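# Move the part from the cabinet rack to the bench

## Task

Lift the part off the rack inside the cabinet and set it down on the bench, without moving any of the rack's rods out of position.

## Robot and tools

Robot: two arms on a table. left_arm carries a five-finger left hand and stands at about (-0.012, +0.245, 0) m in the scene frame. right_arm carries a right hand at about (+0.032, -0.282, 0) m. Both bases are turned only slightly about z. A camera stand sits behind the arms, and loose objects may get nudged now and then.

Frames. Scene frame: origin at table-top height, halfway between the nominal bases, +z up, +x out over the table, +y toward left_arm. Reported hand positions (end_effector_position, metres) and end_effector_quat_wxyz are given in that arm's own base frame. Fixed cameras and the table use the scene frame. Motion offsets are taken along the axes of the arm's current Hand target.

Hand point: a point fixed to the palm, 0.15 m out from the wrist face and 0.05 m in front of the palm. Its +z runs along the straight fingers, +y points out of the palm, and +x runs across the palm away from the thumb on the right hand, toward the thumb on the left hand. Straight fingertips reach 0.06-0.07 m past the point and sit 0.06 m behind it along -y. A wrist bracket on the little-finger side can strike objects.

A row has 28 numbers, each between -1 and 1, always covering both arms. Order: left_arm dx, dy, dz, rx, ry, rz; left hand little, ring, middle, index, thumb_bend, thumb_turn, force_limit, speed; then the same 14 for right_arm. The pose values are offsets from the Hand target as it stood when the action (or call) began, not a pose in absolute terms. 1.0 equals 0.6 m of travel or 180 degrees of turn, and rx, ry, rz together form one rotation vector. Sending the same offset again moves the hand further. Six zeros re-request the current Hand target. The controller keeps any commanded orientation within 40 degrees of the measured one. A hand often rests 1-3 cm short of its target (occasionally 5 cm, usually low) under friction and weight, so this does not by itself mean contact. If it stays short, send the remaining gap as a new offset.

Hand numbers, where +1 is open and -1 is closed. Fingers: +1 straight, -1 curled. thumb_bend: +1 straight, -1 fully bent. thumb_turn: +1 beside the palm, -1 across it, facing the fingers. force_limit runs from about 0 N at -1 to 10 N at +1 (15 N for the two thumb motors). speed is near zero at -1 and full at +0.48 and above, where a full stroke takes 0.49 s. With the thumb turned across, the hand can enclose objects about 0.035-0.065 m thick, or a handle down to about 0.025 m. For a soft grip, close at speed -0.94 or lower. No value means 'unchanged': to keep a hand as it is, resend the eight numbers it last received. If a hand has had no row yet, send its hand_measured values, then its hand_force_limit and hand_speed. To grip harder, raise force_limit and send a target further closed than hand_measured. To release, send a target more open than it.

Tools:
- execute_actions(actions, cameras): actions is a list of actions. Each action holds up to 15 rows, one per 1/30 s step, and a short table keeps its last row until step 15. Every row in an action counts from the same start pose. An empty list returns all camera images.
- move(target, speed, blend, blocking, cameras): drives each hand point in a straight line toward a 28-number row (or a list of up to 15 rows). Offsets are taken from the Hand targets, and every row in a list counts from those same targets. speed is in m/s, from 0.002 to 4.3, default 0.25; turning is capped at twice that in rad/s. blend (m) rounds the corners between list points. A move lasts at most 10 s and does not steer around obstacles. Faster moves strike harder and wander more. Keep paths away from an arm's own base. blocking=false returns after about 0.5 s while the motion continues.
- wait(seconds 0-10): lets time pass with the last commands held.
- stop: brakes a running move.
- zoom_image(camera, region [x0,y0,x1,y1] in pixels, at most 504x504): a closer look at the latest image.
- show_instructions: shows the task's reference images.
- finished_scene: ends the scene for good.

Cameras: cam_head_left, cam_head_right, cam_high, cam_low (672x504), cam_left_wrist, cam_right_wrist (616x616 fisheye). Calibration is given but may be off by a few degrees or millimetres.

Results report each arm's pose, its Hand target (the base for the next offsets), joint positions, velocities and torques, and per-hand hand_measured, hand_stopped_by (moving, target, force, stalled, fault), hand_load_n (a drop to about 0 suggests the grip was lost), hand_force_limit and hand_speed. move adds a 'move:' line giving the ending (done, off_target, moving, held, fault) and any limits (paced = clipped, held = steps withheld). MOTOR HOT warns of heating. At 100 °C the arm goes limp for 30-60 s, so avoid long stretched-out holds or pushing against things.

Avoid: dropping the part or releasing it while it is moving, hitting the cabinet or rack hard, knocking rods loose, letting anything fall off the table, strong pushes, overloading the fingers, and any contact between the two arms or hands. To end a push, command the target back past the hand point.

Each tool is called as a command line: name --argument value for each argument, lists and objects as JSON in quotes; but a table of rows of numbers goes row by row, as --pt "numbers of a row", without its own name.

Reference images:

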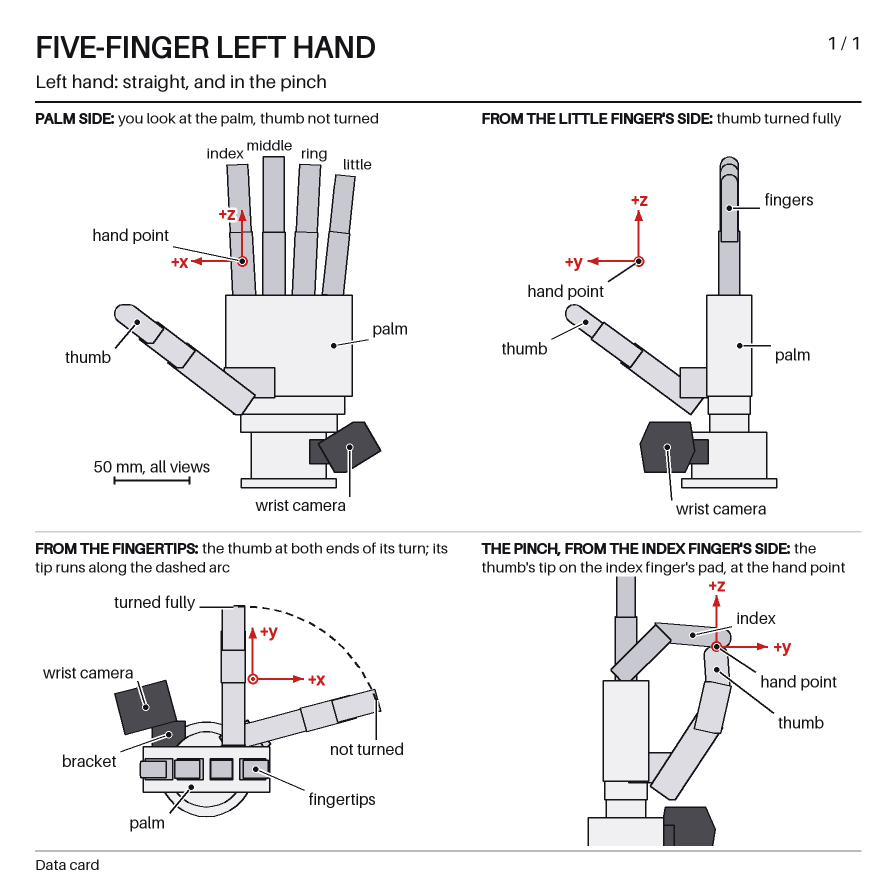

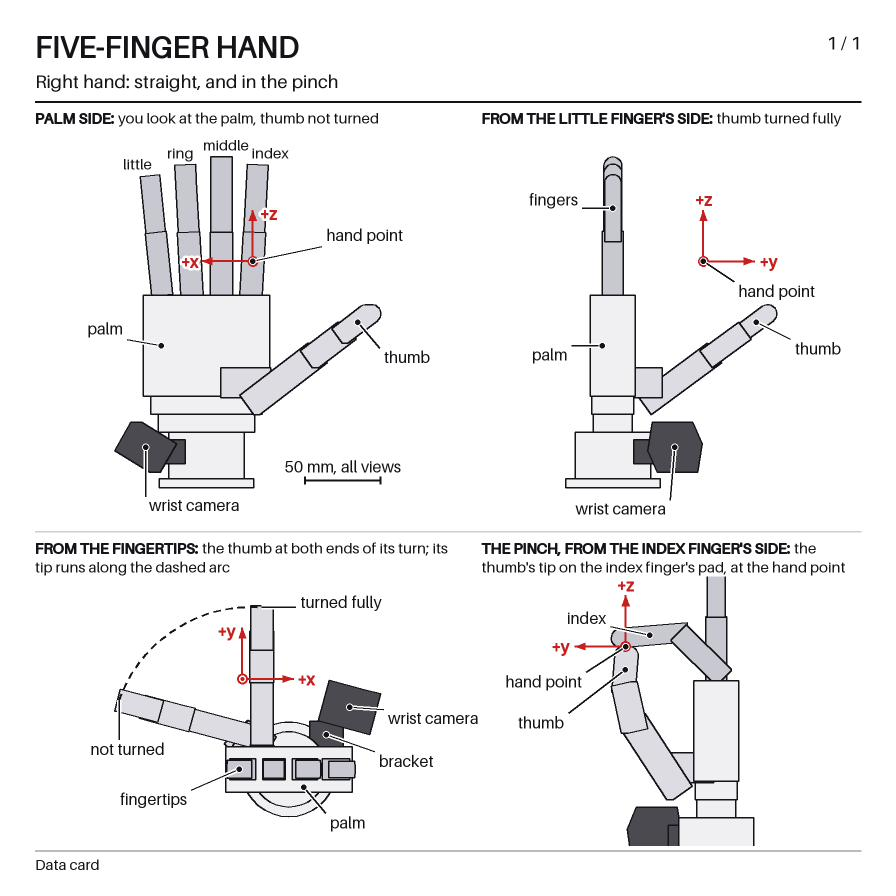

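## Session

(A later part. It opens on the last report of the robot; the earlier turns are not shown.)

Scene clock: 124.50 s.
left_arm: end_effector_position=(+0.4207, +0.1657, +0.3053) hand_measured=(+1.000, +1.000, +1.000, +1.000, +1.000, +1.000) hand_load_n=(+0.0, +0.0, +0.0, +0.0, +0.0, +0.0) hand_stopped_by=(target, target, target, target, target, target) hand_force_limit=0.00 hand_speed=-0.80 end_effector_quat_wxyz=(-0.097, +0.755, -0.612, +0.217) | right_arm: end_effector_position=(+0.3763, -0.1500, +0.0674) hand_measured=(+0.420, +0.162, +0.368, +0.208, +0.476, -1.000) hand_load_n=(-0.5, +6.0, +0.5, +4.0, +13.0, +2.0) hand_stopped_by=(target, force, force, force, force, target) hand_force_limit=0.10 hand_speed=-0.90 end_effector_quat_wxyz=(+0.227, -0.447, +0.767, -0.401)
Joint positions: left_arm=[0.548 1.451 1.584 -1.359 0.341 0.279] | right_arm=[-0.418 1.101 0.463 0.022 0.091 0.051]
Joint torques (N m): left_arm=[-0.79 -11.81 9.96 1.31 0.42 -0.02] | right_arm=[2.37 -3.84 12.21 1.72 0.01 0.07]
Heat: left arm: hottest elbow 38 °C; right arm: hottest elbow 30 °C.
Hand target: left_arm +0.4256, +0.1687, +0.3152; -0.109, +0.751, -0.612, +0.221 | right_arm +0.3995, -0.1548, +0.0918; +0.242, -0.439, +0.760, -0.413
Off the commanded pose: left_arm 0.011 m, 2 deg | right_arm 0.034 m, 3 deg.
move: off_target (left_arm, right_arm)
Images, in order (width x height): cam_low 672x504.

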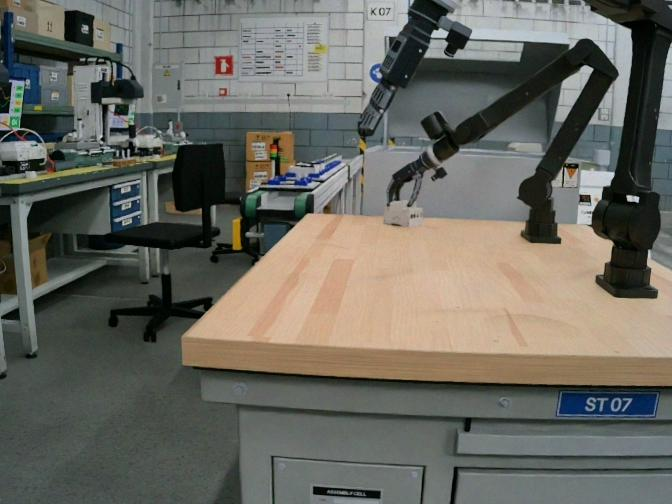

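execute_actions --actions '[[[0,0,0,0,0,0,1,1,1,1,1,1,0,-0.8, 0,0,0,0,0,0,0.5,0.3,0.5,0.35,0.6,-1,0.1,-0.9]],[[0,0,0,0,0,0,1,1,1,1,1,1,0,-0.8, 0,0,0,0,0,0,0.5,0.55,0.55,0.55,0.75,-1,0.1,-0.8]]]' --cameras '["cam_low","cam_high","cam_right_wrist"]'

zoom_image --camera "cam_low" --region '[370, 160, 450, 240]'

zoom_image --camera "cam_right_wrist" --region '[200, 150, 460, 410]'

Scene clock: 127.13 s.
left_arm: end_effector_position=(+0.4207, +0.1657, +0.3053) hand_measured=(+1.000, +1.000, +1.000, +1.000, +1.000, +1.000) hand_load_n=(+0.0, +0.0, +0.0, +0.0, +0.0, +0.0) hand_stopped_by=(target, target, target, target, target, target) hand_force_limit=0.00 hand_speed=-0.80 end_effector_quat_wxyz=(-0.097, +0.755, -0.612, +0.217) | right_arm: end_effector_position=(+0.3794, -0.1510, +0.0711) hand_measured=(+0.500, +0.550, +0.550, +0.550, +0.750, -1.000) hand_load_n=(+0.0, +0.0, +0.0, +0.0, +0.0, +0.0) hand_stopped_by=(target, target, target, target, target, target) hand_force_limit=0.10 hand_speed=-0.80 end_effector_quat_wxyz=(+0.230, -0.444, +0.767, -0.403)
Joint positions: left_arm=[0.548 1.451 1.584 -1.359 0.341 0.279] | right_arm=[-0.418 1.101 0.471 0.02 0.09 0.056]
Joint torques (N m): left_arm=[-0.85 -11.52 10.02 1.37 0.42 -0.01] | right_arm=[2.43 -3.72 11.6 1.78 0.03 0.01]
Heat: left arm: hottest elbow 38 °C; right arm: hottest elbow 30 °C.
Hand target: left_arm +0.4256, +0.1687, +0.3152; -0.109, +0.751, -0.612, +0.221 | right_arm +0.3996, -0.1548, +0.0919; +0.242, -0.439, +0.760, -0.413
Off the commanded pose: left_arm 0.011 m, 2 deg | right_arm 0.029 m, 2 deg.
camera_calibration:
cam_right_wrist: T_world_to_cam=[[-0.594132, 0.0476553, -0.802954, 0.287578], [-0.0822734, 0.989408, 0.119598, 0.170891], [0.800149, 0.137119, -0.583918, -0.118149], [0, 0, 0, 1]] pos_world=[0.279456, -0.166585, 0.141484]
Images, in order (width x height): cam_high 672x504, cam_low 672x504, cam_right_wrist 616x616.

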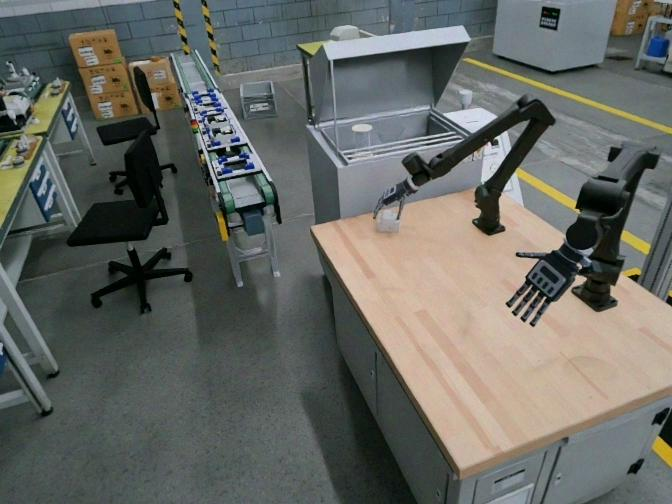

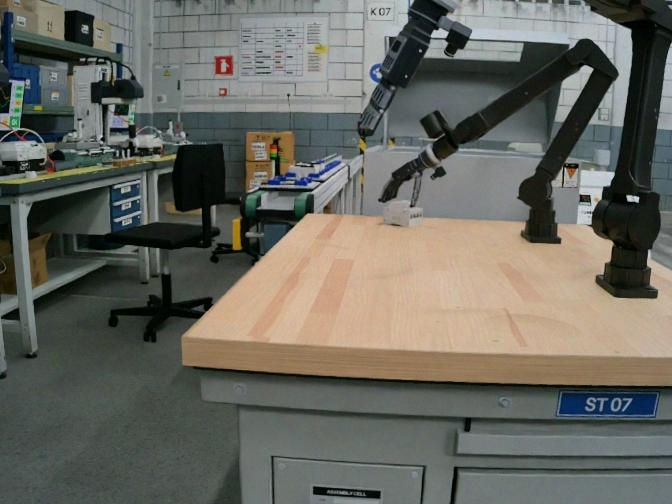

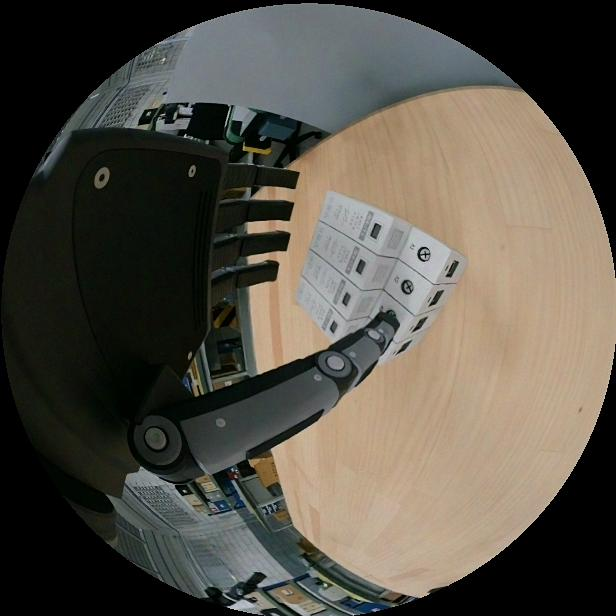

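Scaled by 6.300 from the camera's 672x504 image, which has a finer 960x720 frame.

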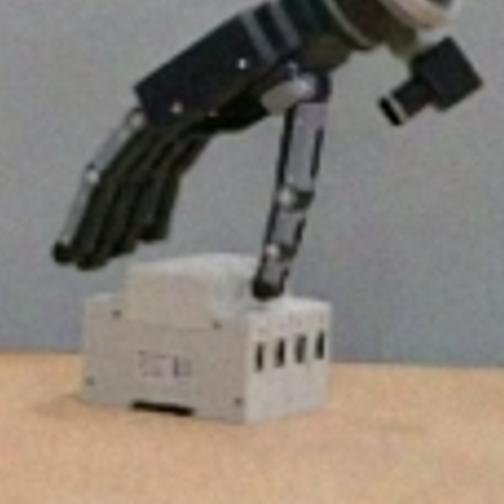

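Scaled by 1.938 from the camera's 616x616 image, which has a finer 880x880 frame.

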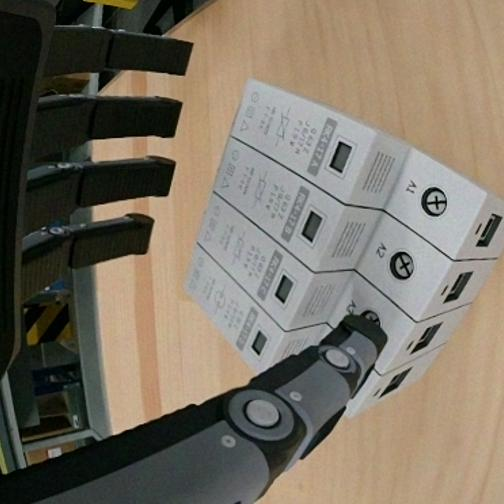

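move --target '[0,0,0,0,0,0,1,1,1,1,1,1,0,-0.8, -0.001,-0.21,-0.1352,0.0,0,0,0.55,0.55,0.55,0.55,0.75,-1,0.1,-0.8]' --cameras '["cam_head_left","cam_high","cam_low","cam_right_wrist"]' --speed 0.12

zoom_image --camera "cam_low" --region '[360, 130, 460, 230]'

zoom_image --camera "cam_high" --region '[310, 100, 500, 250]'

Scene clock: 129.87 s.
left_arm: end_effector_position=(+0.4207, +0.1657, +0.3053) hand_measured=(+1.000, +1.000, +1.000, +1.000, +1.000, +1.000) hand_load_n=(+0.0, +0.0, +0.0, +0.0, -0.5, +0.0) hand_stopped_by=(target, target, target, target, target, target) hand_force_limit=0.00 hand_speed=-0.80 end_effector_quat_wxyz=(-0.097, +0.755, -0.612, +0.217) | right_arm: end_effector_position=(+0.3865, -0.1542, +0.2094) hand_measured=(+0.550, +0.550, +0.550, +0.550, +0.750, -1.000) hand_load_n=(+0.0, +0.0, +0.0, +0.0, +0.0, +0.0) hand_stopped_by=(target, target, target, target, target, target) hand_force_limit=0.10 hand_speed=-0.80 end_effector_quat_wxyz=(+0.226, -0.446, +0.770, -0.398)
Joint positions: left_arm=[0.548 1.451 1.584 -1.359 0.341 0.279] | right_arm=[-0.418 0.94 0.778 -0.462 0.09 0.056]
Joint torques (N m): left_arm=[-0.73 -11.69 10.03 1.26 0.39 -0.01] | right_arm=[2.37 -4.37 13.34 1.61 0 0.01]
Heat: left arm: hottest elbow 39 °C; right arm: hottest elbow 30 °C.
Hand target: left_arm +0.4256, +0.1687, +0.3152; -0.109, +0.751, -0.612, +0.221 | right_arm +0.3993, -0.1549, +0.2416; +0.242, -0.439, +0.760, -0.413
Off the commanded pose: left_arm 0.011 m, 2 deg | right_arm 0.035 m, 3 deg.
move: off_target (left_arm, right_arm)
camera_calibration:
cam_right_wrist: T_world_to_cam=[[-0.604714, 0.0523255, -0.794722, 0.406095], [-0.0806486, 0.988687, 0.126463, 0.155937], [0.792349, 0.140567, -0.593654, -0.0371553], [0, 0, 0, 1]] pos_world=[0.287588, -0.1702, 0.280955]
Images, in order (width x height): cam_head_left 672x504, cam_high 672x504, cam_low 672x504, cam_right_wrist 616x616.

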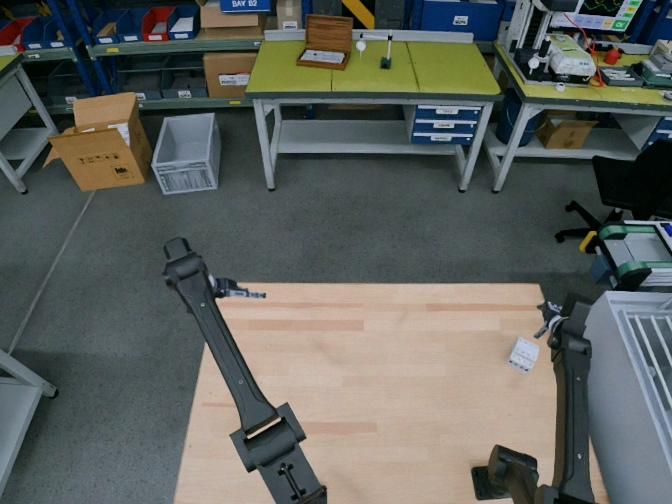

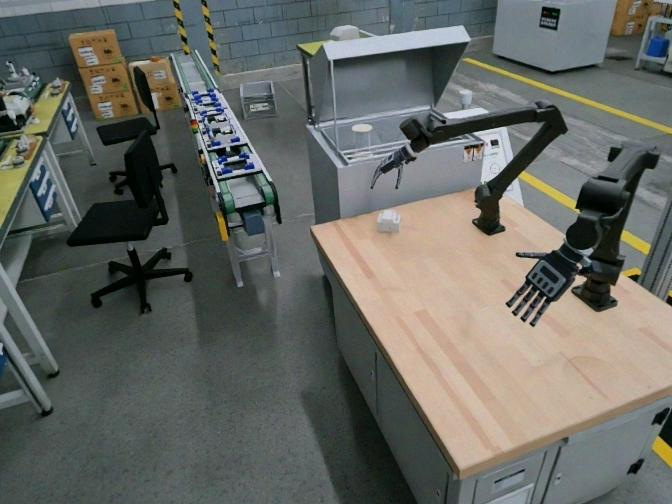

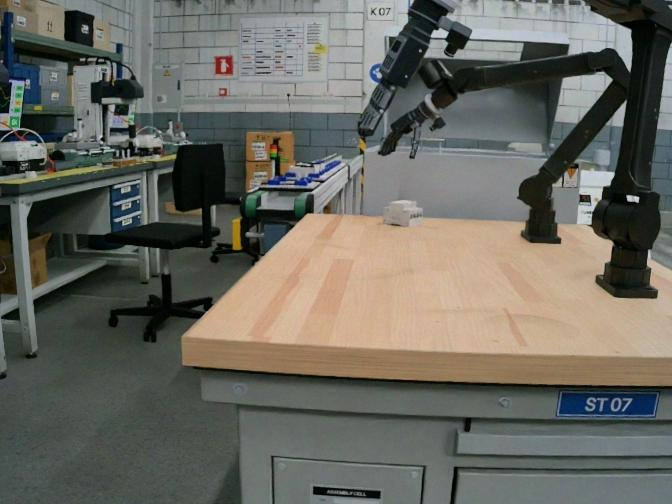

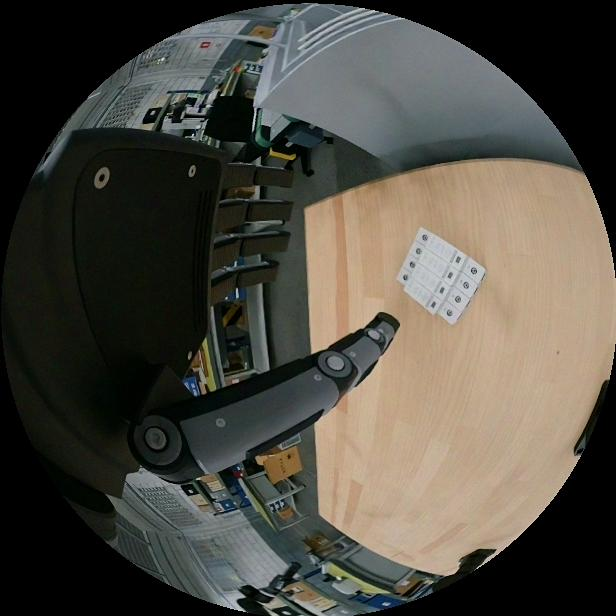

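Scaled by 5.040 from the camera's 672x504 image, which has a finer 960x720 frame.

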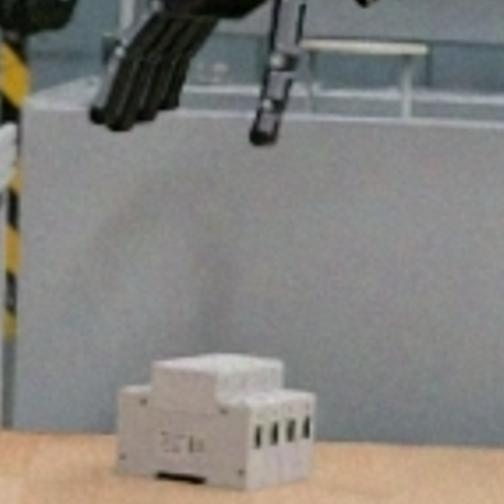

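Scaled by 2.653 from the camera's 672x504 image, which has a finer 960x720 frame.

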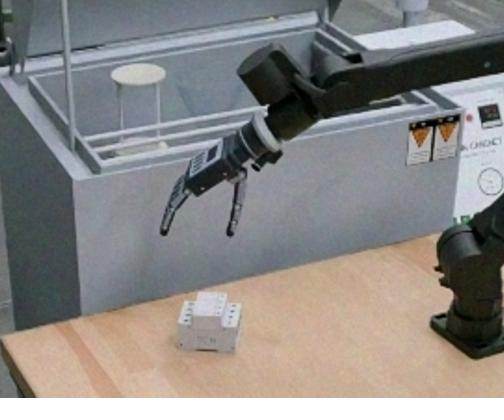

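finished_scene

The scene is finished: the task was done.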